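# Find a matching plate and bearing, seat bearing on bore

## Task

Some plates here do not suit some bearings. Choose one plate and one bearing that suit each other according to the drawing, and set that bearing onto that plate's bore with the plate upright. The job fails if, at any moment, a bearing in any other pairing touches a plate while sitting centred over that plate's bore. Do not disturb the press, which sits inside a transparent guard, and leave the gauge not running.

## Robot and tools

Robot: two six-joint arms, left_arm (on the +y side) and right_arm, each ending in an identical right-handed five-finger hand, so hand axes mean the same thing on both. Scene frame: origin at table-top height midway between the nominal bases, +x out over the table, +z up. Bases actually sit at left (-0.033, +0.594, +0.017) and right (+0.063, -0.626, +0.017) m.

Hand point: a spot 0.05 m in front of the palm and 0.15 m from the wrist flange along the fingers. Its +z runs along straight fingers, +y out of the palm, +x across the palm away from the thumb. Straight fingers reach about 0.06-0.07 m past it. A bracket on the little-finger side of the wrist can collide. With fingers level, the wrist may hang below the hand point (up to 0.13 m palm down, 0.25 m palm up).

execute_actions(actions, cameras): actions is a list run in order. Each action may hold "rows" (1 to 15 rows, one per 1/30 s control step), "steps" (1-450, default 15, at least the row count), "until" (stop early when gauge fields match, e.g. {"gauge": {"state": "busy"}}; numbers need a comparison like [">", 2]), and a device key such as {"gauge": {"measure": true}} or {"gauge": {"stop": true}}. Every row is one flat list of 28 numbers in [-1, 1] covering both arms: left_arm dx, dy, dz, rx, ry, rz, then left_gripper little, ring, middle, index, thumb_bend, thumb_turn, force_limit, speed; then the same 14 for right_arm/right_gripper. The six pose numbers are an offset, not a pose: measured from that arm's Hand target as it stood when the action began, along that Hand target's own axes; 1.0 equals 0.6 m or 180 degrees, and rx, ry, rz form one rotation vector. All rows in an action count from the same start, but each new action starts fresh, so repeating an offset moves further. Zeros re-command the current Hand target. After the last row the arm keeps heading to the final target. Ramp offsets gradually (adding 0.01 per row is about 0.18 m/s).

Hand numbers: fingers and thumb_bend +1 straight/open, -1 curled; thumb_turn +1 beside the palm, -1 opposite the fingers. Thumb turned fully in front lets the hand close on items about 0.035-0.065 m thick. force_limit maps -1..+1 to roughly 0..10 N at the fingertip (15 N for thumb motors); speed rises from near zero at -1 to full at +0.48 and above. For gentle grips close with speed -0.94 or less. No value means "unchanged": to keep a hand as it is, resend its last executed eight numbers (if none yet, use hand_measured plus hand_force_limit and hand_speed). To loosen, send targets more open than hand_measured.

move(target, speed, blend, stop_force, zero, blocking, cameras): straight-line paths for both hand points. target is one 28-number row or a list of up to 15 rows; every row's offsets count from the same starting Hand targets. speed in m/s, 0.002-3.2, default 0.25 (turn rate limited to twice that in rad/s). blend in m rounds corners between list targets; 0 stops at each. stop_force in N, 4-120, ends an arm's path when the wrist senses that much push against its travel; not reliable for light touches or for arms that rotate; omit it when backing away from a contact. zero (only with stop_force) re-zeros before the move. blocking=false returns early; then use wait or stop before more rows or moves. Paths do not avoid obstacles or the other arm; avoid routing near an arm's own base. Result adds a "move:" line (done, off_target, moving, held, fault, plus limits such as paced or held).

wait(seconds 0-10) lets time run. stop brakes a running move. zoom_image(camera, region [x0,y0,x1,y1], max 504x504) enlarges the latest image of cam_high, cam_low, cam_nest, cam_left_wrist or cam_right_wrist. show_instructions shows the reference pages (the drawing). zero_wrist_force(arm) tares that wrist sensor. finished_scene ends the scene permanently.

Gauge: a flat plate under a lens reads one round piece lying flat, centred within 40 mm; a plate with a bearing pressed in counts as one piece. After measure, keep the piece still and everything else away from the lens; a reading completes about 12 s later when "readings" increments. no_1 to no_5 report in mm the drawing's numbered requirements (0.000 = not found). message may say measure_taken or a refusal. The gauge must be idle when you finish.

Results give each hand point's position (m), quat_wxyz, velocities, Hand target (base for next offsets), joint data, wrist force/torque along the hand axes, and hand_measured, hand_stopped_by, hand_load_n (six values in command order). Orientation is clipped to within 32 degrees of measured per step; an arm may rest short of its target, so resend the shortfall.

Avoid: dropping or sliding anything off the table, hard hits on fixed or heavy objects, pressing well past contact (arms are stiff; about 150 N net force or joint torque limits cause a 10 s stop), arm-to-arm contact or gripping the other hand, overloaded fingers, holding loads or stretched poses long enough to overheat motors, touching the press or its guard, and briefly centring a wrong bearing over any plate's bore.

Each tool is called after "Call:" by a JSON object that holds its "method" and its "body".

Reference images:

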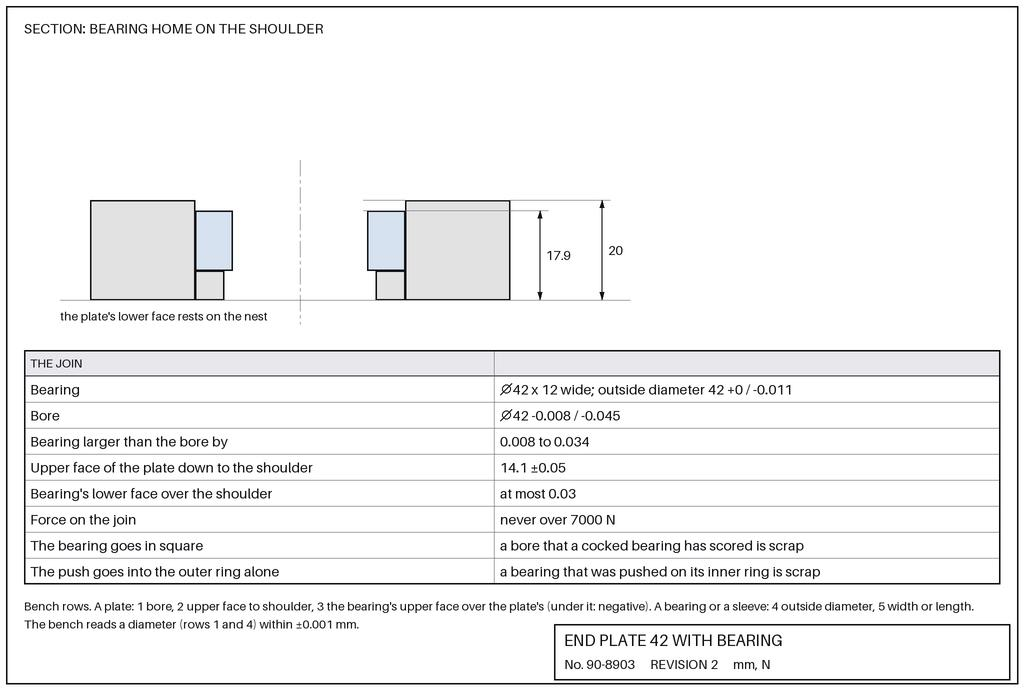

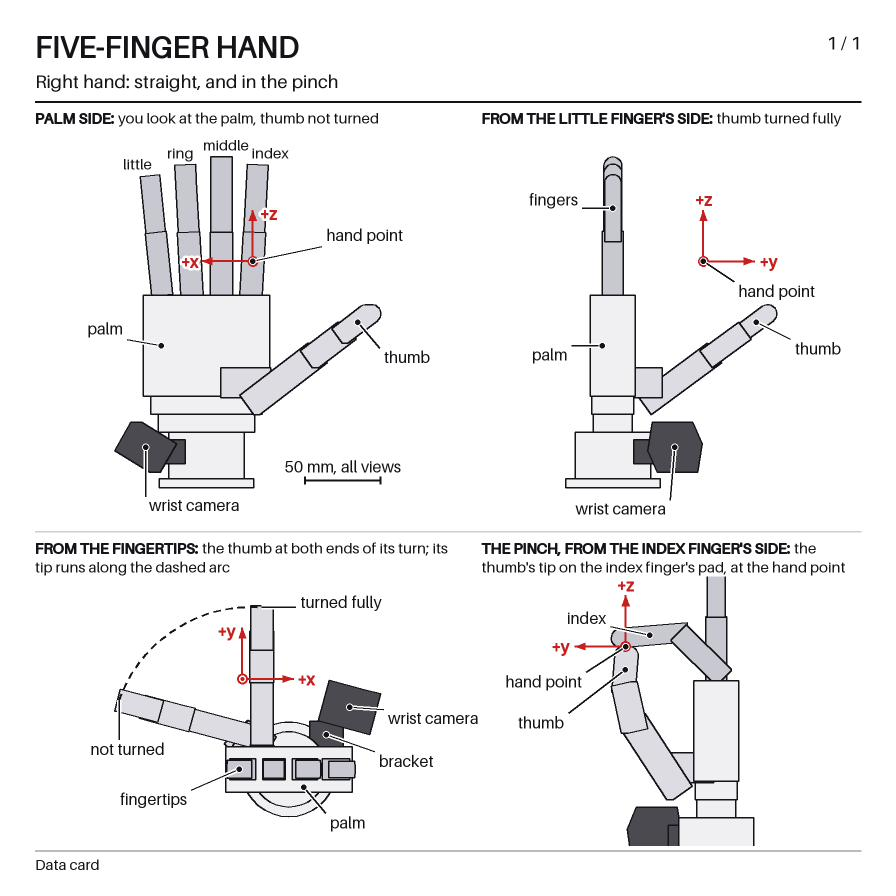

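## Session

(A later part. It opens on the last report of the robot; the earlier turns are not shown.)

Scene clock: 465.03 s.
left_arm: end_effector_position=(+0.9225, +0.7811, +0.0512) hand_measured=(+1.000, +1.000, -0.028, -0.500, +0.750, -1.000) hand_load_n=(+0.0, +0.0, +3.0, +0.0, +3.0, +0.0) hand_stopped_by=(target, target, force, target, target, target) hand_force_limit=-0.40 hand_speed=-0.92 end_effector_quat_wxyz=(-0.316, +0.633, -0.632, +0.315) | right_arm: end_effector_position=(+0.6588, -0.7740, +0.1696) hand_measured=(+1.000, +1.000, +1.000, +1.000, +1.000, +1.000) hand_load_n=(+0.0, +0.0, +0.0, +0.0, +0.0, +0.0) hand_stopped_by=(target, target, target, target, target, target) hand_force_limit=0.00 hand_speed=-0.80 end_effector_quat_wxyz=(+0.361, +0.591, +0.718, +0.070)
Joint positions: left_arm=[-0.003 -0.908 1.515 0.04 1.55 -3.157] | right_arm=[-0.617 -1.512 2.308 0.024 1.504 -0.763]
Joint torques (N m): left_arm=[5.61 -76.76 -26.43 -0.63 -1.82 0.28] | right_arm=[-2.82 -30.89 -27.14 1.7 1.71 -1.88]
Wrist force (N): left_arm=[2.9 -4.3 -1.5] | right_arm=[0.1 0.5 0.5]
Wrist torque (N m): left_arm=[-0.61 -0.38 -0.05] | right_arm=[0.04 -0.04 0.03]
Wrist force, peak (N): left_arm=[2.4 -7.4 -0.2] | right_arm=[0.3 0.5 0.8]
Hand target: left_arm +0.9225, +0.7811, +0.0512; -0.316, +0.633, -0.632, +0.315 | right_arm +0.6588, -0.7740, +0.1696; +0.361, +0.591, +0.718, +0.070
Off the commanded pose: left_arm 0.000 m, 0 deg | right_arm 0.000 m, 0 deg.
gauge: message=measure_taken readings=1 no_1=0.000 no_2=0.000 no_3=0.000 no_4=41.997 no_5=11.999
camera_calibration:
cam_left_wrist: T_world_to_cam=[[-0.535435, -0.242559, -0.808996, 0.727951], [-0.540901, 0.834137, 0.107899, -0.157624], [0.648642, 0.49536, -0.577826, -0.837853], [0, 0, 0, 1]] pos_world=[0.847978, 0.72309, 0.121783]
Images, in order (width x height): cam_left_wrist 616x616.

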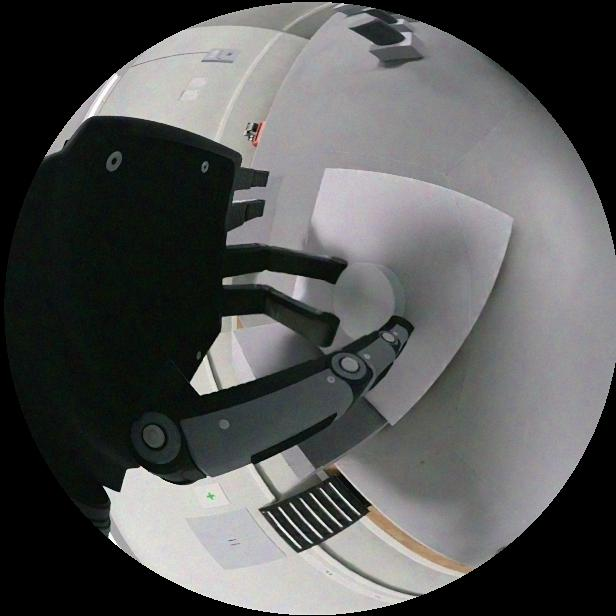

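Call:
{"method": "move", "body": {"target": [0,-0.04,-0.03,0,0,0,1,1,-0.5,-0.5,0.75,-1,-0.4,-0.92,0,0,0,0,0,0,1,1,1,1,1,1,0,-0.8], "speed": 0.04, "cameras": ["cam_left_wrist"]}}

Call:
{"method": "zoom_image", "body": {"camera": "cam_left_wrist", "region": [200, 140, 480, 420]}}

Scene clock: 478.23 s.
left_arm: end_effector_position=(+0.9227, +0.7811, +0.0814) hand_measured=(+1.000, +1.000, -0.028, -0.500, +0.750, -1.000) hand_load_n=(+0.0, -0.5, +3.0, +0.0, +3.0, +0.5) hand_stopped_by=(target, target, force, target, target, target) hand_force_limit=-0.40 hand_speed=-0.92 end_effector_quat_wxyz=(-0.316, +0.633, -0.632, +0.315) | right_arm: end_effector_position=(+0.6588, -0.7740, +0.1696) hand_measured=(+1.000, +1.000, +1.000, +1.000, +1.000, +1.000) hand_load_n=(+0.0, +0.0, +0.0, +0.0, +0.0, +0.0) hand_stopped_by=(target, target, target, target, target, target) hand_force_limit=0.00 hand_speed=-0.80 end_effector_quat_wxyz=(+0.361, +0.591, +0.718, +0.070)
Joint positions: left_arm=[-0.003 -0.936 1.499 0.082 1.55 -3.157] | right_arm=[-0.617 -1.512 2.308 0.024 1.504 -0.763]
Joint torques (N m): left_arm=[9.9 -74.51 -31.26 -1.73 -1.69 1.01] | right_arm=[-0.34 -31.4 -27.62 1.82 1.68 -2.23]
Wrist force (N): left_arm=[2.4 -2.8 1.1] | right_arm=[0.4 0.2 0.6]
Wrist torque (N m): left_arm=[-0.61 -0.38 -0.02] | right_arm=[0.01 -0.08 0.03]
Wrist force, peak (N): left_arm=[3.2 -4.9 -1.5] | right_arm=[0.3 0.4 0.9]
Hand target: left_arm +0.9226, +0.7811, +0.0812; -0.316, +0.633, -0.632, +0.315 | right_arm +0.6588, -0.7740, +0.1696; +0.361, +0.591, +0.718, +0.070
Off the commanded pose: left_arm 0.000 m, 0 deg | right_arm 0.000 m, 0 deg.
gauge: message=measure_taken readings=1 no_1=0.000 no_2=0.000 no_3=0.000 no_4=41.997 no_5=11.999
move: done
camera_calibration:
cam_left_wrist: T_world_to_cam=[[-0.535347, -0.242494, -0.809074, 0.752325], [-0.540874, 0.834158, 0.107872, -0.160863], [0.648737, 0.495356, -0.577722, -0.820562], [0, 0, 0, 1]] pos_world=[0.848077, 0.72309, 0.151982]
Images, in order (width x height): cam_left_wrist 616x616.

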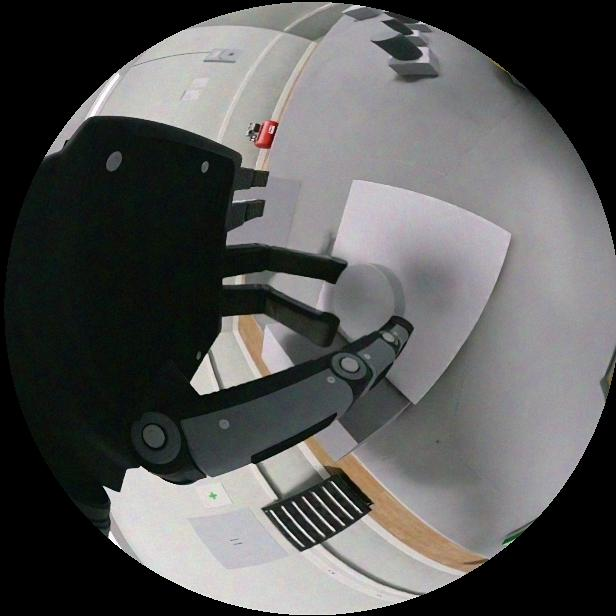

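Scaled by 1.800 from the camera's 616x616 image, which has a finer 880x880 frame.

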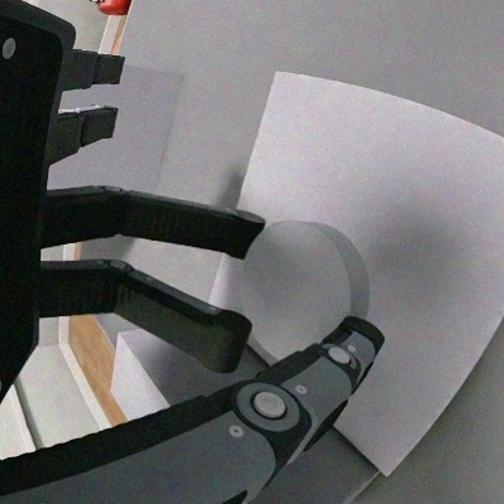

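Call:
{"method": "move", "body": {"target": [0.0602,0.235,-0.2564,0,0,0,1,1,-0.5,-0.5,0.75,-1,-0.4,-0.92,0,0,0,0,0,0,1,1,1,1,1,1,0,-0.8], "speed": 0.15}}

Call:
{"method": "move", "body": {"target": [0,0.0559,0.0421,0,0,0,1,1,-0.5,-0.5,0.75,-1,-0.4,-0.92,0,0,0,0,0,0,1,1,1,1,1,1,0,-0.8], "speed": 0.015, "stop_force": 4, "cameras": ["cam_left_wrist"]}}

Call:
{"method": "zoom_image", "body": {"camera": "cam_left_wrist", "region": [200, 140, 480, 420]}}

Scene clock: 489.83 s.
left_arm: end_effector_position=(+0.7151, +0.7445, +0.0612) hand_measured=(+1.000, +1.000, -0.028, -0.500, +0.752, -1.000) hand_load_n=(+0.0, +0.0, +3.0, +0.0, +3.0, +0.5) hand_stopped_by=(target, target, force, target, target, target) hand_force_limit=-0.40 hand_speed=-0.92 end_effector_quat_wxyz=(-0.316, +0.633, -0.632, +0.315) | right_arm: end_effector_position=(+0.6588, -0.7740, +0.1696) hand_measured=(+1.000, +1.000, +1.000, +1.000, +1.000, +1.000) hand_load_n=(+0.0, +0.0, +0.0, +0.0, +0.0, +0.0) hand_stopped_by=(target, target, target, target, target, target) hand_force_limit=0.00 hand_speed=-0.80 end_effector_quat_wxyz=(+0.361, +0.591, +0.718, +0.070)
Joint positions: left_arm=[-0.077 -1.197 1.98 -0.134 1.491 -3.201] | right_arm=[-0.617 -1.512 2.308 0.024 1.504 -0.763]
Joint torques (N m): left_arm=[18.54 -68.12 -22.24 -0.71 1.4 2.92] | right_arm=[1 -29.62 -27.53 1.76 1.32 -1.76]
Wrist force (N): left_arm=[1.7 -2.6 1.0] | right_arm=[0.4 0.1 0.5]
Wrist torque (N m): left_arm=[-0.51 -0.30 0.10] | right_arm=[0.00 -0.06 0.03]
Wrist force, peak (N): left_arm=[2.1 -4.6 2.4] | right_arm=[0.2 0.4 0.9]
Hand target: left_arm +0.7150, +0.7446, +0.0612; -0.316, +0.633, -0.632, +0.315 | right_arm +0.6588, -0.7740, +0.1696; +0.361, +0.591, +0.718, +0.070
Off the commanded pose: left_arm 0.000 m, 0 deg | right_arm 0.000 m, 0 deg.
gauge: message=measure_taken readings=1 no_1=0.000 no_2=0.000 no_3=0.000 no_4=41.997 no_5=11.999
move: done

Scene clock: 493.37 s.
left_arm: end_effector_position=(+0.7149, +0.7446, +0.0262) hand_measured=(+1.000, +1.000, -0.028, -0.500, +0.752, -1.000) hand_load_n=(+0.0, +0.0, +3.5, +0.0, +3.0, +0.5) hand_stopped_by=(target, target, force, target, target, target) hand_force_limit=-0.40 hand_speed=-0.92 end_effector_quat_wxyz=(-0.316, +0.633, -0.632, +0.315) | right_arm: end_effector_position=(+0.6588, -0.7740, +0.1696) hand_measured=(+1.000, +1.000, +1.000, +1.000, +1.000, +1.000) hand_load_n=(+0.0, +0.0, +0.0, +0.0, +0.0, +0.0) hand_stopped_by=(target, target, target, target, target, target) hand_force_limit=0.00 hand_speed=-0.80 end_effector_quat_wxyz=(+0.361, +0.591, +0.718, +0.070)
Joint positions: left_arm=[-0.077 -1.152 1.996 -0.196 1.491 -3.201] | right_arm=[-0.617 -1.512 2.308 0.024 1.504 -0.763]
Joint torques (N m): left_arm=[15.52 -74.25 -36.75 -1.72 1.48 2.99] | right_arm=[1.93 -31.5 -27.62 2.17 1.57 -2.24]
Wrist force (N): left_arm=[1.7 -2.8 1.5] | right_arm=[0.3 0.1 0.4]
Wrist torque (N m): left_arm=[-0.55 -0.33 0.14] | right_arm=[0.00 -0.06 0.03]
Wrist force, peak (N): left_arm=[2.0 -5.7 -2.7] | right_arm=[0.7 0.3 0.7]
Hand target: left_arm +0.7149, +0.7446, +0.0262; -0.316, +0.633, -0.632, +0.315 (not the last commanded pose) | right_arm +0.6588, -0.7740, +0.1696; +0.361, +0.591, +0.718, +0.070
Off the commanded pose: left_arm 0.007 m, 0 deg | right_arm 0.000 m, 0 deg.
gauge: message=measure_taken readings=1 no_1=0.000 no_2=0.000 no_3=0.000 no_4=41.997 no_5=11.999
move: contact (left_arm)
camera_calibration:
cam_left_wrist: T_world_to_cam=[[-0.535435, -0.242559, -0.808996, 0.58774], [-0.540901, 0.834137, 0.107899, -0.236855], [0.648642, 0.49536, -0.577826, -0.69961], [0, 0, 0, 1]] pos_world=[0.640378, 0.68669, 0.096783]
Images, in order (width x height): cam_left_wrist 616x616.

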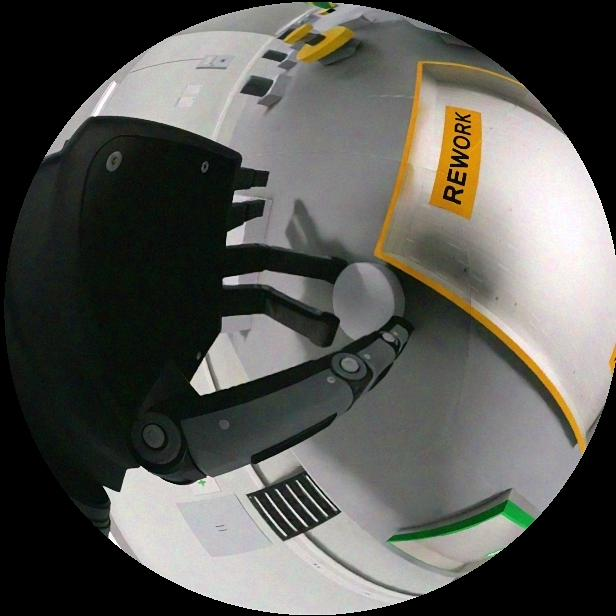

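Scaled by 1.800 from the camera's 616x616 image, which has a finer 880x880 frame.

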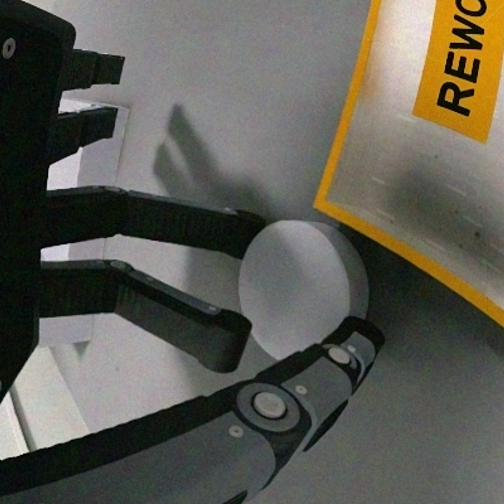

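Call:
{"method": "execute_actions", "body": {"actions": [{"rows":[[0,0,0,0,0,0,1,1,0.3,0.0,0.75,-1,-0.4,-0.8,0,0,0,0,0,0,1,1,1,1,1,1,0,-0.8]],"steps":6},{"rows":[[0,-0.004,-0.003,0,0,0,1,1,0.3,0.0,0.75,-1,-0.4,-0.8,0,0,0,0,0,0,1,1,1,1,1,1,0,-0.8]],"steps":50}], "cameras": ["cam_left_wrist"]}}

Call:
{"method": "zoom_image", "body": {"camera": "cam_left_wrist", "region": [200, 140, 480, 420]}}

Scene clock: 499.27 s.
left_arm: end_effector_position=(+0.7150, +0.7446, +0.0292) hand_measured=(+1.000, +1.000, +0.300, +0.000, +0.750, -1.000) hand_load_n=(+0.0, +0.0, +0.0, +0.0, +0.0, -0.5) hand_stopped_by=(target, target, target, target, target, target) hand_force_limit=-0.40 hand_speed=-0.80 end_effector_quat_wxyz=(-0.316, +0.633, -0.632, +0.315) | right_arm: end_effector_position=(+0.6588, -0.7740, +0.1696) hand_measured=(+1.000, +1.000, +1.000, +1.000, +1.000, +1.000) hand_load_n=(+0.0, +0.0, +0.0, +0.0, +0.0, +0.0) hand_stopped_by=(target, target, target, target, target, target) hand_force_limit=0.00 hand_speed=-0.80 end_effector_quat_wxyz=(+0.361, +0.591, +0.718, +0.070)
Joint positions: left_arm=[-0.077 -1.156 1.995 -0.191 1.491 -3.201] | right_arm=[-0.617 -1.512 2.308 0.024 1.504 -0.763]
Joint torques (N m): left_arm=[-1.18 -49.87 -19.13 -1.23 1.43 2.75] | right_arm=[1.21 -28.89 -28.53 1.88 1.25 -1.94]
Wrist force (N): left_arm=[1.1 -3.1 0.9] | right_arm=[0.2 0.4 0.3]
Wrist torque (N m): left_arm=[-0.52 -0.23 0.09] | right_arm=[0.05 -0.04 0.03]
Wrist force, peak (N): left_arm=[1.4 -3.7 0.8] | right_arm=[0.4 0.1 0.9]
Hand target: left_arm +0.7150, +0.7446, +0.0292; -0.316, +0.633, -0.632, +0.315 | right_arm +0.6588, -0.7740, +0.1696; +0.361, +0.591, +0.718, +0.070
Off the commanded pose: left_arm 0.000 m, 0 deg | right_arm 0.000 m, 0 deg.
gauge: message=measure_taken readings=1 no_1=0.000 no_2=0.000 no_3=0.000 no_4=41.997 no_5=11.999
camera_calibration:
cam_left_wrist: T_world_to_cam=[[-0.535435, -0.242559, -0.808996, 0.590167], [-0.540901, 0.834137, 0.107899, -0.237179], [0.648642, 0.49536, -0.577826, -0.697877], [0, 0, 0, 1]] pos_world=[0.640378, 0.68669, 0.099783]
Images, in order (width x height): cam_left_wrist 616x616.

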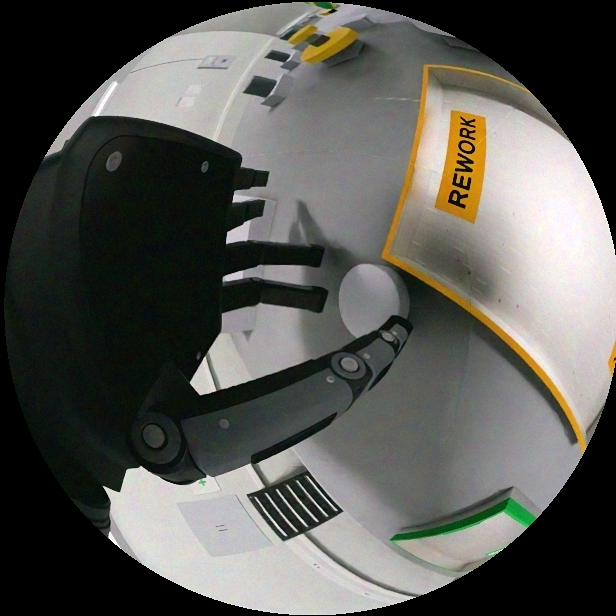

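Scaled by 1.800 from the camera's 616x616 image, which has a finer 880x880 frame.

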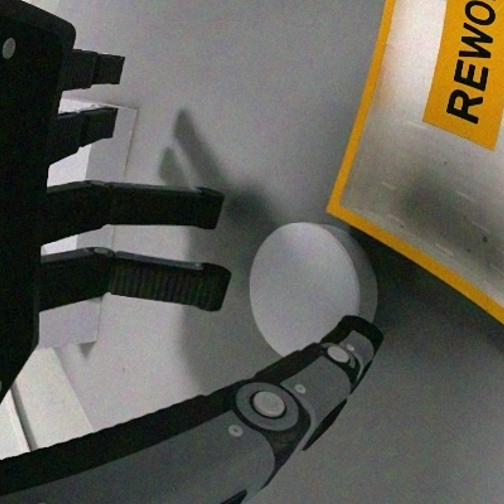

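Call:
{"method": "move", "body": {"target": [[0,-0.1332,-0.1003,0,0,0,1,1,0.3,0.0,0.75,-1,-0.4,0.3,0,0,0,0,0,0,1,1,1,1,1,1,0,-0.8],[0.4077,-0.124,-0.1978,-0.0175,0.3888,0.3147,1,1,0.3,0.0,0.75,-1,-0.4,0.3,0,0,0,0,0,0,1,1,1,1,1,1,0,-0.8]], "speed": 0.25, "blend": [0.02,0]}}

Call:
{"method": "execute_actions", "body": {"actions": [{"rows":[[0,0,0,0,0,0,1,1,0.6,0.6,1,-1,0.2,0.3,0,0,0,0,0,0,1,1,1,1,1,1,0,-0.8]],"steps":25}], "cameras": ["cam_left_wrist","cam_low"]}}

Call:
{"method": "zoom_image", "body": {"camera": "cam_left_wrist", "region": [200, 140, 560, 500]}}

Scene clock: 520.70 s.
left_arm: end_effector_position=(+0.6654, +0.4998, +0.1600) hand_measured=(+1.000, +1.000, +0.300, +0.000, +0.750, -1.000) hand_load_n=(+0.0, +0.0, +0.0, +0.0, +0.0, +0.0) hand_stopped_by=(target, target, target, target, target, target) hand_force_limit=-0.40 hand_speed=0.30 end_effector_quat_wxyz=(+0.000, -0.001, +0.910, -0.415) | right_arm: end_effector_position=(+0.6588, -0.7740, +0.1696) hand_measured=(+1.000, +1.000, +1.000, +1.000, +1.000, +1.000) hand_load_n=(+0.0, +0.0, +0.0, +0.0, +0.0, +0.0) hand_stopped_by=(target, target, target, target, target, target) hand_force_limit=0.00 hand_speed=-0.80 end_effector_quat_wxyz=(+0.361, +0.591, +0.718, +0.070)
Joint positions: left_arm=[-0.141 -1.061 1.677 0.771 2.411 -1.817] | right_arm=[-0.617 -1.512 2.308 0.024 1.504 -0.763]
Joint torques (N m): left_arm=[18.15 -73.63 -25.65 6.13 -1.72 2.91] | right_arm=[1.3 -34.56 -28.05 2.03 1.49 -2.01]
Wrist force (N): left_arm=[1.9 -2.1 0.1] | right_arm=[0.2 0.2 0.4]
Wrist torque (N m): left_arm=[-0.34 -0.28 0.12] | right_arm=[0.02 -0.04 0.02]
Wrist force, peak (N): left_arm=[2.4 -4.4 0.3] | right_arm=[0.6 0.5 0.9]
Hand target: left_arm +0.6653, +0.4999, +0.1600; +0.000, -0.001, +0.910, -0.415 | right_arm +0.6588, -0.7740, +0.1696; +0.361, +0.591, +0.718, +0.070
Off the commanded pose: left_arm 0.000 m, 0 deg | right_arm 0.000 m, 0 deg.
gauge: message=measure_taken readings=1 no_1=0.000 no_2=0.000 no_3=0.000 no_4=41.997 no_5=11.999
move: done

Scene clock: 521.73 s.
left_arm: end_effector_position=(+0.6653, +0.4999, +0.1600) hand_measured=(+1.000, +1.000, +0.600, +0.600, +1.000, -1.000) hand_load_n=(+0.0, +0.0, +0.0, +0.0, +0.0, +0.0) hand_stopped_by=(target, target, target, target, target, target) hand_force_limit=0.20 hand_speed=0.30 end_effector_quat_wxyz=(+0.000, -0.001, +0.910, -0.415) | right_arm: end_effector_position=(+0.6588, -0.7740, +0.1696) hand_measured=(+1.000, +1.000, +1.000, +1.000, +1.000, +1.000) hand_load_n=(+0.0, +0.0, +0.0, +0.0, +0.0, +0.0) hand_stopped_by=(target, target, target, target, target, target) hand_force_limit=0.00 hand_speed=-0.80 end_effector_quat_wxyz=(+0.361, +0.591, +0.718, +0.070)
Joint positions: left_arm=[-0.141 -1.061 1.677 0.771 2.411 -1.816] | right_arm=[-0.617 -1.512 2.308 0.024 1.504 -0.763]
Joint torques (N m): left_arm=[18.3 -82.91 -22.85 6.4 -0.54 3.17] | right_arm=[-1.18 -31.57 -28.13 1.8 1.37 -2.63]
Wrist force (N): left_arm=[1.4 -2.2 -0.2] | right_arm=[0.2 0.2 0.4]
Wrist torque (N m): left_arm=[-0.35 -0.19 0.08] | right_arm=[0.01 -0.05 0.03]
Wrist force, peak (N): left_arm=[1.9 -2.4 0.2] | right_arm=[0.2 0.4 0.8]
Hand target: left_arm +0.6653, +0.4999, +0.1600; +0.000, -0.001, +0.910, -0.415 | right_arm +0.6588, -0.7740, +0.1696; +0.361, +0.591, +0.718, +0.070
Off the commanded pose: left_arm 0.000 m, 0 deg | right_arm 0.000 m, 0 deg.
gauge: message=measure_taken readings=1 no_1=0.000 no_2=0.000 no_3=0.000 no_4=41.997 no_5=11.999
camera_calibration:
cam_left_wrist: T_world_to_cam=[[-0.242903, 0.590662, -0.769491, -0.00744245], [0.834464, 0.531717, 0.144733, -0.843773], [0.494639, -0.606956, -0.622042, 0.191648], [0, 0, 0, 1]] pos_world=[0.607493, 0.569366, 0.235608]
Images, in order (width x height): cam_low 896x504, cam_left_wrist 616x616.

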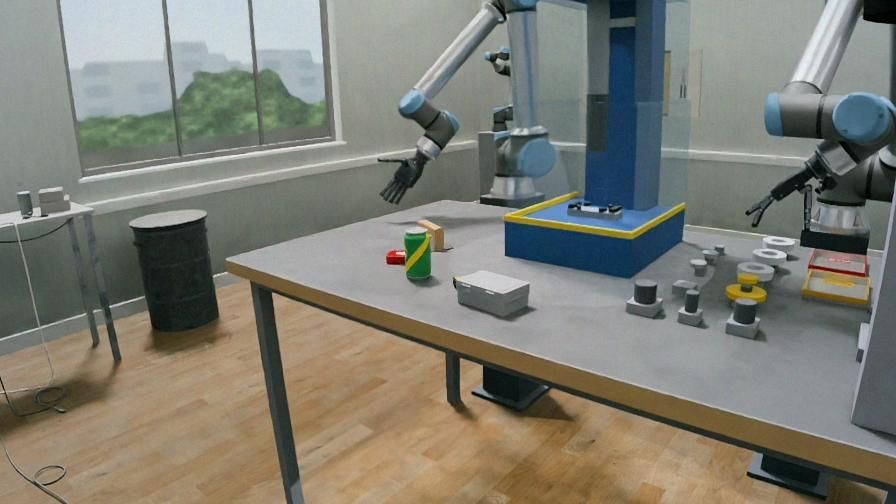

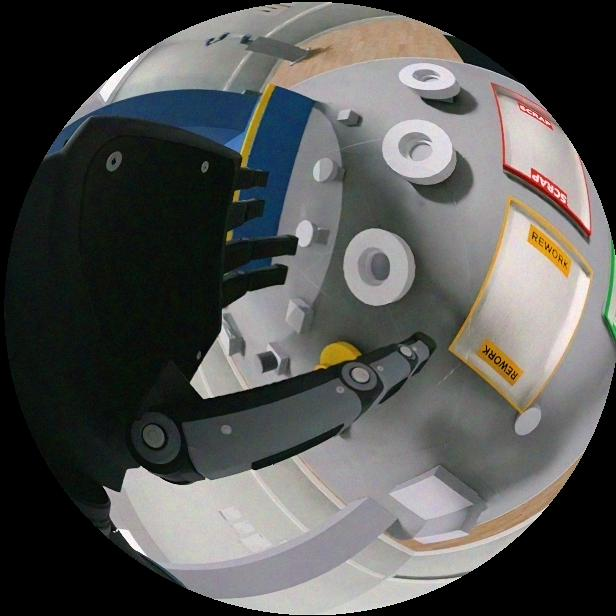

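Scaled by 1.400 from the camera's 616x616 image, which has a finer 880x880 frame.

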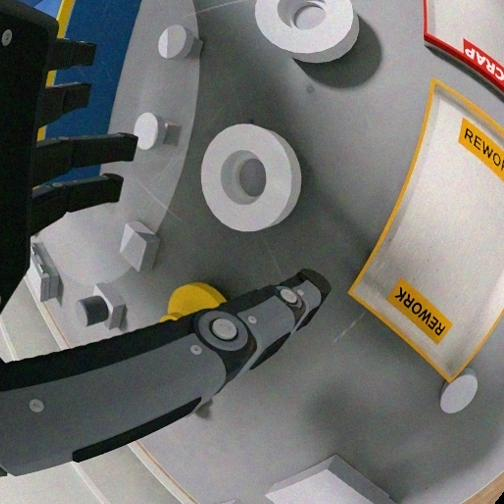

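Call:
{"method": "move", "body": {"target": [-0.0162,0.0535,0.1545,0,0,0,1,1,0.6,0.6,1,-1,0.2,0.3,0,0,0,0,0,0,1,1,1,1,1,1,0,-0.8], "speed": 0.2, "cameras": ["cam_left_wrist","cam_low"]}}

Call:
{"method": "zoom_image", "body": {"camera": "cam_left_wrist", "region": [200, 140, 480, 420]}}

Call:
{"method": "zoom_image", "body": {"camera": "cam_low", "region": [710, 150, 850, 320]}}

Scene clock: 529.67 s.
left_arm: end_effector_position=(+0.6750, +0.4510, +0.0750) hand_measured=(+1.000, +1.000, +0.600, +0.600, +1.000, -1.000) hand_load_n=(+0.0, -0.5, +0.0, +0.0, +0.0, +0.0) hand_stopped_by=(target, target, target, target, target, target) hand_force_limit=0.20 hand_speed=0.30 end_effector_quat_wxyz=(+0.000, -0.001, +0.910, -0.415) | right_arm: end_effector_position=(+0.6588, -0.7740, +0.1696) hand_measured=(+1.000, +1.000, +1.000, +1.000, +1.000, +1.000) hand_load_n=(+0.0, +0.0, +0.0, +0.0, +0.0, +0.0) hand_stopped_by=(target, target, target, target, target, target) hand_force_limit=0.00 hand_speed=-0.80 end_effector_quat_wxyz=(+0.361, +0.591, +0.718, +0.070)
Joint positions: left_arm=[-0.212 -0.977 1.703 0.585 2.395 -1.919] | right_arm=[-0.617 -1.512 2.308 0.024 1.504 -0.763]
Joint torques (N m): left_arm=[7.99 -70.03 -37.61 2.31 3.53 1.4] | right_arm=[-0.88 -30.6 -28.53 1.55 0.98 -2.09]
Wrist force (N): left_arm=[1.3 -2.8 0.6] | right_arm=[0.2 0.2 0.5]
Wrist torque (N m): left_arm=[-0.47 -0.20 0.15] | right_arm=[0.02 -0.03 0.02]
Wrist force, peak (N): left_arm=[1.7 -2.7 -2.0] | right_arm=[0.4 0.2 0.9]
Hand target: left_arm +0.6751, +0.4510, +0.0750; +0.000, -0.001, +0.910, -0.415 | right_arm +0.6588, -0.7740, +0.1696; +0.361, +0.591, +0.718, +0.070
Off the commanded pose: left_arm 0.000 m, 0 deg | right_arm 0.000 m, 0 deg.
gauge: message=measure_taken readings=1 no_1=0.000 no_2=0.000 no_3=0.000 no_4=41.997 no_5=11.999
move: done
camera_calibration:
cam_left_wrist: T_world_to_cam=[[-0.242962, 0.590773, -0.769387, -0.0416462], [0.834492, 0.531674, 0.144725, -0.813558], [0.494562, -0.606885, -0.622172, 0.104327], [0, 0, 0, 1]] pos_world=[0.617194, 0.520466, 0.150609]
Images, in order (width x height): cam_low 896x504, cam_left_wrist 616x616.

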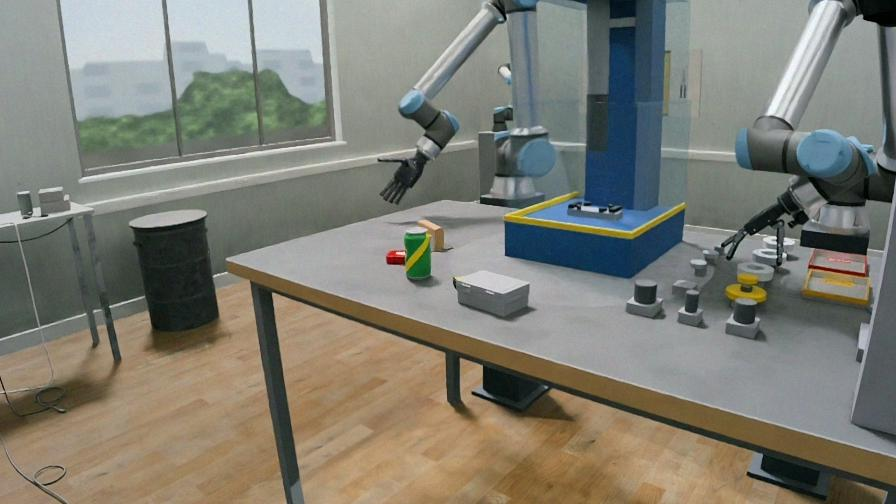

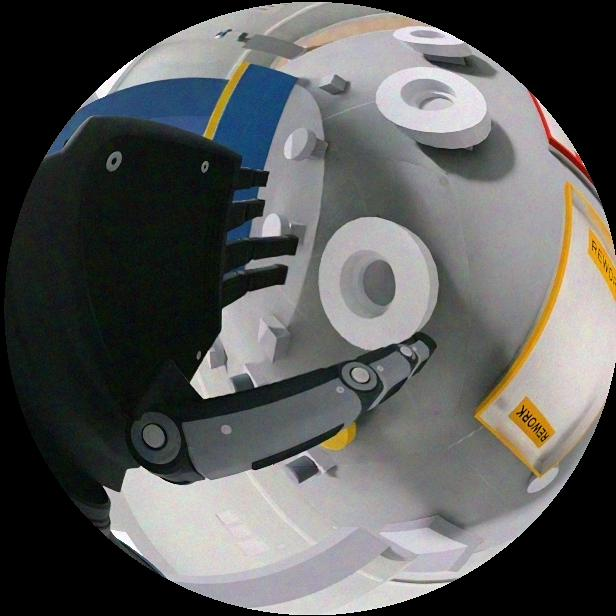

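Scaled by 1.800 from the camera's 616x616 image, which has a finer 880x880 frame.

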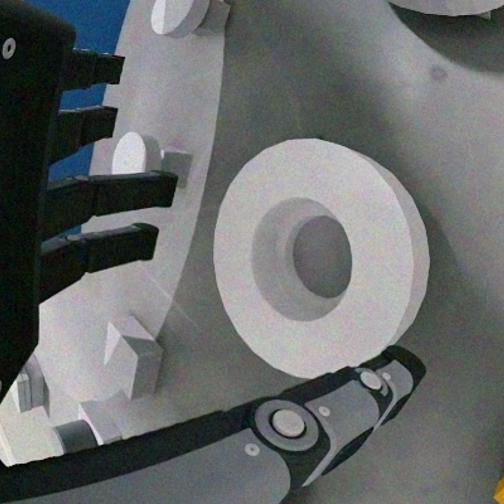

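Scaled by 2.965 from the camera's 896x504 image, which has a finer 1280x720 frame.

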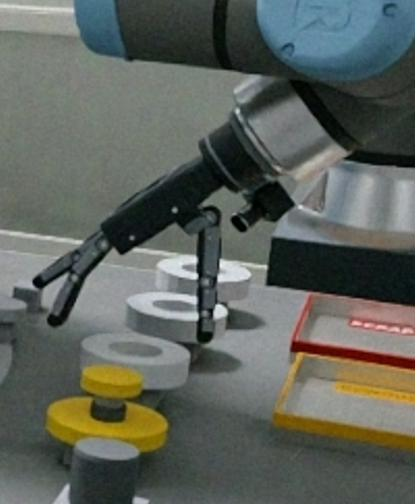

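Call:
{"method": "move", "body": {"target": [[0,0.0055,-0.0063,0,0,0,1,1,0.6,0.6,1,-1,0.2,0.3,0,0,0,0,0,0,1,1,1,1,1,1,0,-0.8],[0,0.0332,0.0177,0,0,0,1,1,0.6,0.6,1,-1,0.2,0.3,0,0,0,0,0,0,1,1,1,1,1,1,0,-0.8]], "speed": 0.03, "stop_force": 6}}

Call:
{"method": "execute_actions", "body": {"actions": [{"rows":[[0,0,0,0,0,0,1,1,-0.3,-0.3,1,-1,0.2,-0.88,0,0,0,0,0,0,1,1,1,1,1,1,0,-0.8]],"steps":90}], "cameras": ["cam_left_wrist","cam_low"]}}

Call:
{"method": "zoom_image", "body": {"camera": "cam_left_wrist", "region": [200, 140, 480, 420]}}

Call:
{"method": "zoom_image", "body": {"camera": "cam_low", "region": [710, 150, 850, 320]}}

Scene clock: 543.33 s.
left_arm: end_effector_position=(+0.6751, +0.4561, +0.0530) hand_measured=(+1.000, +1.000, +0.600, +0.600, +1.000, -1.000) hand_load_n=(+0.0, +0.0, +0.0, +0.0, +0.0, +0.0) hand_stopped_by=(target, target, target, target, target, target) hand_force_limit=0.20 hand_speed=0.30 end_effector_quat_wxyz=(+0.000, -0.001, +0.910, -0.415) | right_arm: end_effector_position=(+0.6588, -0.7740, +0.1696) hand_measured=(+1.000, +1.000, +1.000, +1.000, +1.000, +1.000) hand_load_n=(+0.0, +0.0, +0.0, +0.0, +0.0, +0.0) hand_stopped_by=(target, target, target, target, target, target) hand_force_limit=0.00 hand_speed=-0.80 end_effector_quat_wxyz=(+0.361, +0.591, +0.718, +0.070)
Joint positions: left_arm=[-0.204 -0.951 1.71 0.56 2.397 -1.908] | right_arm=[-0.617 -1.512 2.308 0.024 1.504 -0.763]
Joint torques (N m): left_arm=[-11.34 -86.71 -36.52 6.34 -0.28 -3.78] | right_arm=[-0.15 -30.05 -27.67 2.1 1.45 -2.22]
Wrist force (N): left_arm=[1.9 -3.0 0.8] | right_arm=[0.2 0.3 0.5]
Wrist torque (N m): left_arm=[-0.53 -0.29 0.01] | right_arm=[0.03 -0.04 0.02]
Wrist force, peak (N): left_arm=[1.5 -3.5 0.8] | right_arm=[0.3 0.6 0.8]
Hand target: left_arm +0.6751, +0.4561, +0.0530; +0.000, -0.001, +0.910, -0.415 | right_arm +0.6588, -0.7740, +0.1696; +0.361, +0.591, +0.718, +0.070
Off the commanded pose: left_arm 0.000 m, 0 deg | right_arm 0.000 m, 0 deg.
gauge: message=measure_taken readings=1 no_1=0.000 no_2=0.000 no_3=0.000 no_4=41.997 no_5=11.999
move: done

Scene clock: 546.53 s.
left_arm: end_effector_position=(+0.6751, +0.4561, +0.0530) hand_measured=(+1.000, +1.000, +0.336, +0.292, +1.000, -1.000) hand_load_n=(+0.0, +0.0, +4.0, +9.0, +2.0, +0.0) hand_stopped_by=(target, target, force, force, target, target) hand_force_limit=0.20 hand_speed=-0.88 end_effector_quat_wxyz=(+0.000, -0.001, +0.910, -0.415) | right_arm: end_effector_position=(+0.6588, -0.7740, +0.1696) hand_measured=(+1.000, +1.000, +1.000, +1.000, +1.000, +1.000) hand_load_n=(+0.0, +0.0, +0.0, +0.0, +0.0, +0.0) hand_stopped_by=(target, target, target, target, target, target) hand_force_limit=0.00 hand_speed=-0.80 end_effector_quat_wxyz=(+0.361, +0.591, +0.718, +0.070)
Joint positions: left_arm=[-0.204 -0.951 1.71 0.56 2.397 -1.908] | right_arm=[-0.617 -1.512 2.308 0.024 1.504 -0.763]
Joint torques (N m): left_arm=[-3.94 -82.08 -32.56 5.34 -0.41 -3.66] | right_arm=[-0.61 -29.36 -27.6 2.3 1.03 -1.94]
Wrist force (N): left_arm=[1.5 -2.3 0.7] | right_arm=[0.4 0.0 0.8]
Wrist torque (N m): left_arm=[-0.47 -0.22 -0.01] | right_arm=[-0.04 -0.08 0.03]
Wrist force, peak (N): left_arm=[1.8 -4.2 0.9] | right_arm=[0.4 0.2 0.9]
Hand target: left_arm +0.6751, +0.4561, +0.0530; +0.000, -0.001, +0.910, -0.415 | right_arm +0.6588, -0.7740, +0.1696; +0.361, +0.591, +0.718, +0.070
Off the commanded pose: left_arm 0.000 m, 0 deg | right_arm 0.000 m, 0 deg.
gauge: message=measure_taken readings=1 no_1=0.000 no_2=0.000 no_3=0.000 no_4=41.997 no_5=11.999
camera_calibration:
cam_left_wrist: T_world_to_cam=[[-0.24284, 0.590702, -0.76948, -0.0616124], [0.834483, 0.531671, 0.144791, -0.813087], [0.494639, -0.606957, -0.622042, 0.0937077], [0, 0, 0, 1]] pos_world=[0.617194, 0.525566, 0.128608]
Images, in order (width x height): cam_low 896x504, cam_left_wrist 616x616.

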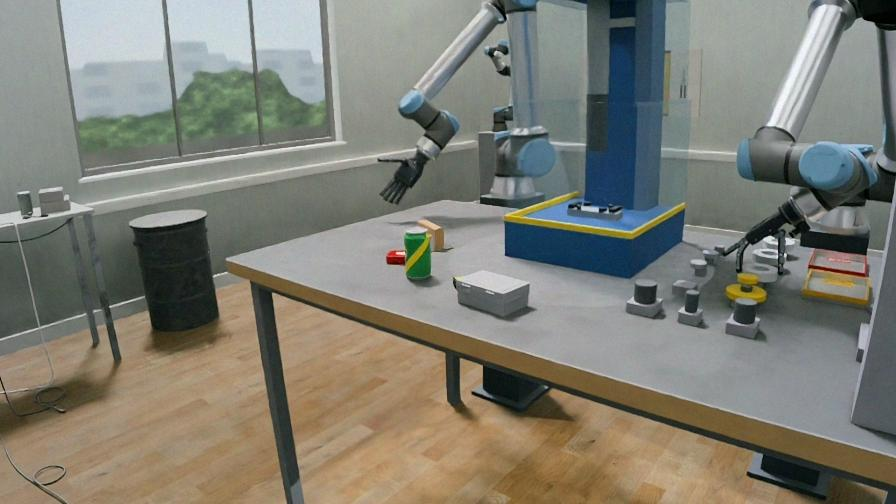

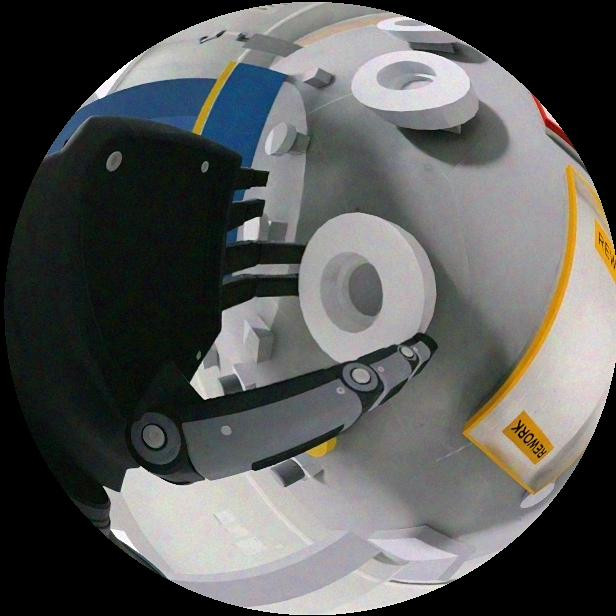

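Scaled by 1.800 from the camera's 616x616 image, which has a finer 880x880 frame.

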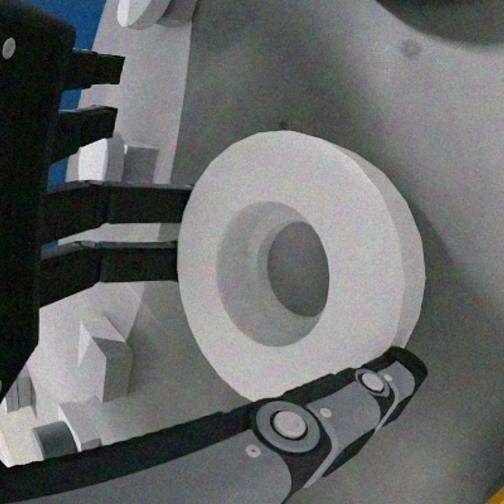

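Scaled by 2.965 from the camera's 896x504 image, which has a finer 1280x720 frame.

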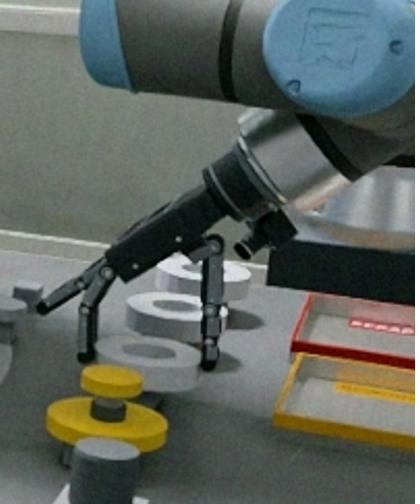

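Call:
{"method": "move", "body": {"target": [0,-0.0378,-0.0328,0,0,0,1,1,-0.3,-0.3,1,-1,0.2,-0.88,0,0,0,0,0,0,1,1,1,1,1,1,0,-0.8], "speed": 0.04, "cameras": ["cam_left_wrist","cam_low"]}}

Call:
{"method": "zoom_image", "body": {"camera": "cam_low", "region": [710, 150, 850, 320]}}

Scene clock: 550.20 s.
left_arm: end_effector_position=(+0.6751, +0.4560, +0.0832) hand_measured=(+1.000, +1.000, +0.336, +0.292, +1.000, -1.000) hand_load_n=(+0.0, +0.0, +4.0, +8.5, +2.0, +0.0) hand_stopped_by=(target, target, force, force, target, target) hand_force_limit=0.20 hand_speed=-0.88 end_effector_quat_wxyz=(+0.000, -0.001, +0.910, -0.415) | right_arm: end_effector_position=(+0.6588, -0.7740, +0.1696) hand_measured=(+1.000, +1.000, +1.000, +1.000, +1.000, +1.000) hand_load_n=(+0.0, +0.0, +0.0, +0.0, +0.0, +0.0) hand_stopped_by=(target, target, target, target, target, target) hand_force_limit=0.00 hand_speed=-0.80 end_effector_quat_wxyz=(+0.361, +0.591, +0.718, +0.070)
Joint positions: left_arm=[-0.204 -0.984 1.699 0.604 2.397 -1.908] | right_arm=[-0.617 -1.512 2.308 0.024 1.504 -0.763]
Joint torques (N m): left_arm=[-2.66 -67.54 -25.56 0.62 -0.35 -2.57] | right_arm=[-1.64 -31.5 -28.31 1.8 1.54 -2.21]
Wrist force (N): left_arm=[1.5 -1.2 2.0] | right_arm=[0.4 0.3 0.3]
Wrist torque (N m): left_arm=[-0.46 -0.26 0.04] | right_arm=[0.03 -0.07 0.04]
Wrist force, peak (N): left_arm=[1.7 -2.9 0.7] | right_arm=[0.3 0.5 0.9]
Hand target: left_arm +0.6751, +0.4560, +0.0830; +0.000, -0.001, +0.910, -0.415 | right_arm +0.6588, -0.7740, +0.1696; +0.361, +0.591, +0.718, +0.070
Off the commanded pose: left_arm 0.000 m, 0 deg | right_arm 0.000 m, 0 deg.
gauge: message=measure_taken readings=1 no_1=0.000 no_2=0.000 no_3=0.000 no_4=41.997 no_5=11.999
move: done
camera_calibration:
cam_left_wrist: T_world_to_cam=[[-0.24284, 0.590609, -0.769551, -0.0382899], [0.834419, 0.531767, 0.144806, -0.817556], [0.494746, -0.606964, -0.62195, 0.112367], [0, 0, 0, 1]] pos_world=[0.617293, 0.525566, 0.158808]
Images, in order (width x height): cam_low 896x504, cam_left_wrist 616x616.

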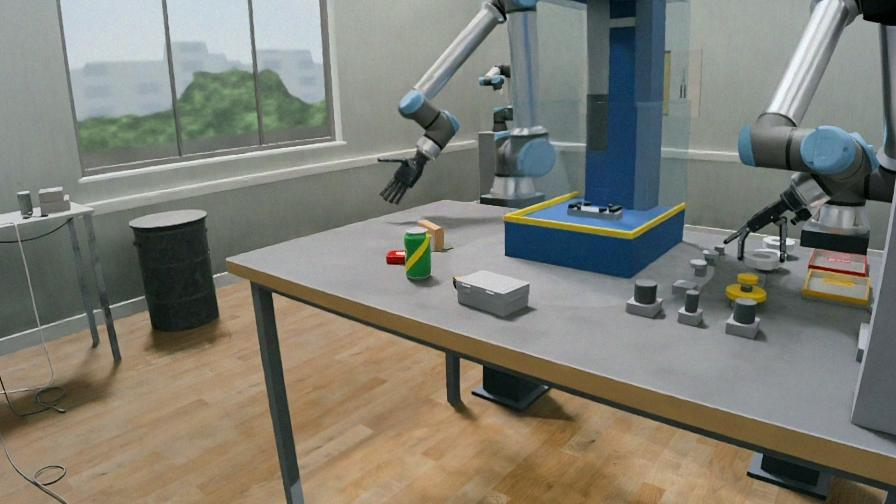

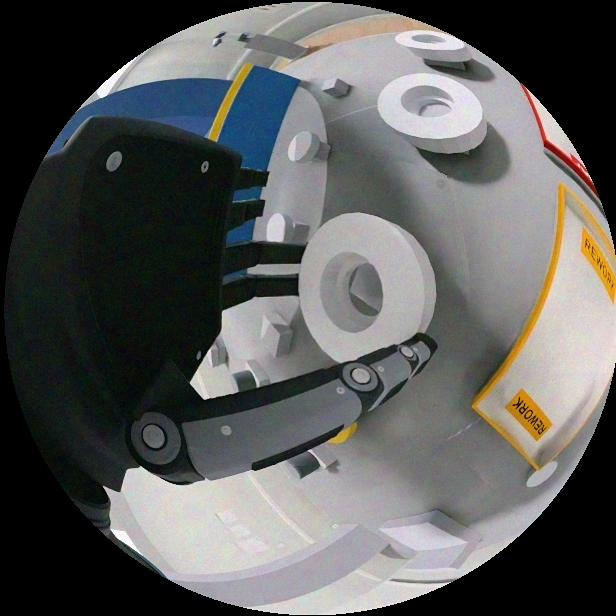

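Scaled by 2.965 from the camera's 896x504 image, which has a finer 1280x720 frame.

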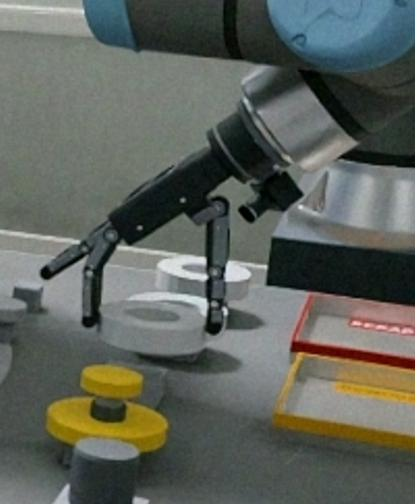

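Call:
{"method": "move", "body": {"target": [[0,-0.1319,-0.1456,0,0,0,1,1,-0.3,-0.3,1,-1,0.2,-0.88,0,0,0,0,0,0,1,1,1,1,1,1,0,-0.8],[-0.0417,0.0725,-0.4317,0,-0.1888,-0.164,1,1,-0.3,-0.3,1,-1,0.2,-0.88,0,0,0,0,0,0,1,1,1,1,1,1,0,-0.8],[-0.375,0.2771,-0.4637,0,-0.3775,-0.328,1,1,-0.3,-0.3,1,-1,0.2,-0.88,0,0,0,0,0,0,1,1,1,1,1,1,0,-0.8]], "speed": [0.15,0.25,0.25], "blend": [0.03,0.05,0], "cameras": ["cam_left_wrist"]}}

Scene clock: 568.77 s.
left_arm: end_effector_position=(+0.8996, +0.7752, +0.1399) hand_measured=(+1.000, +1.000, +0.336, +0.292, +1.000, -1.000) hand_load_n=(+0.0, +0.0, +4.0, +8.5, +2.0, +0.0) hand_stopped_by=(target, target, force, force, target, target) hand_force_limit=0.20 hand_speed=-0.88 end_effector_quat_wxyz=(-0.293, +0.644, -0.643, +0.293) | right_arm: end_effector_position=(+0.6588, -0.7740, +0.1696) hand_measured=(+1.000, +1.000, +1.000, +1.000, +1.000, +1.000) hand_load_n=(+0.0, +0.0, +0.0, +0.0, +0.0, +0.0) hand_stopped_by=(target, target, target, target, target, target) hand_force_limit=0.00 hand_speed=-0.80 end_effector_quat_wxyz=(+0.361, +0.591, +0.718, +0.070)
Joint positions: left_arm=[-0.011 -0.992 1.465 0.244 1.546 -3.163] | right_arm=[-0.617 -1.512 2.308 0.024 1.504 -0.763]
Joint torques (N m): left_arm=[13.53 -75.49 -45.06 -1.79 -2.04 -2.76] | right_arm=[1.52 -31.15 -27.17 1.68 1.51 -2.33]
Wrist force (N): left_arm=[2.5 -1.5 1.3] | right_arm=[0.3 0.2 0.8]
Wrist torque (N m): left_arm=[-0.49 -0.38 0.28] | right_arm=[0.00 -0.06 0.02]
Wrist force, peak (N): left_arm=[3.2 -1.8 1.6] | right_arm=[0.4 0.5 0.9]
Hand target: left_arm +0.8997, +0.7754, +0.1400; -0.293, +0.644, -0.643, +0.293 | right_arm +0.6588, -0.7740, +0.1696; +0.361, +0.591, +0.718, +0.070
Off the commanded pose: left_arm 0.000 m, 0 deg | right_arm 0.000 m, 0 deg.
gauge: message=measure_taken readings=1 no_1=0.000 no_2=0.000 no_3=0.000 no_4=41.997 no_5=11.999
move: done
camera_calibration:
cam_left_wrist: T_world_to_cam=[[-0.590975, -0.242209, -0.769469, 0.830151], [-0.531553, 0.834418, 0.145596, -0.188638], [0.606794, 0.495057, -0.621867, -0.724804], [0, 0, 0, 1]] pos_world=[0.830135, 0.717292, 0.215509]
Images, in order (width x height): cam_left_wrist 616x616.

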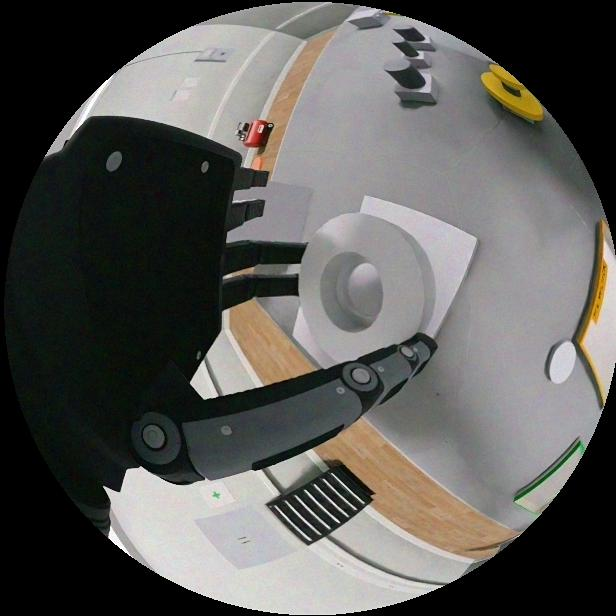

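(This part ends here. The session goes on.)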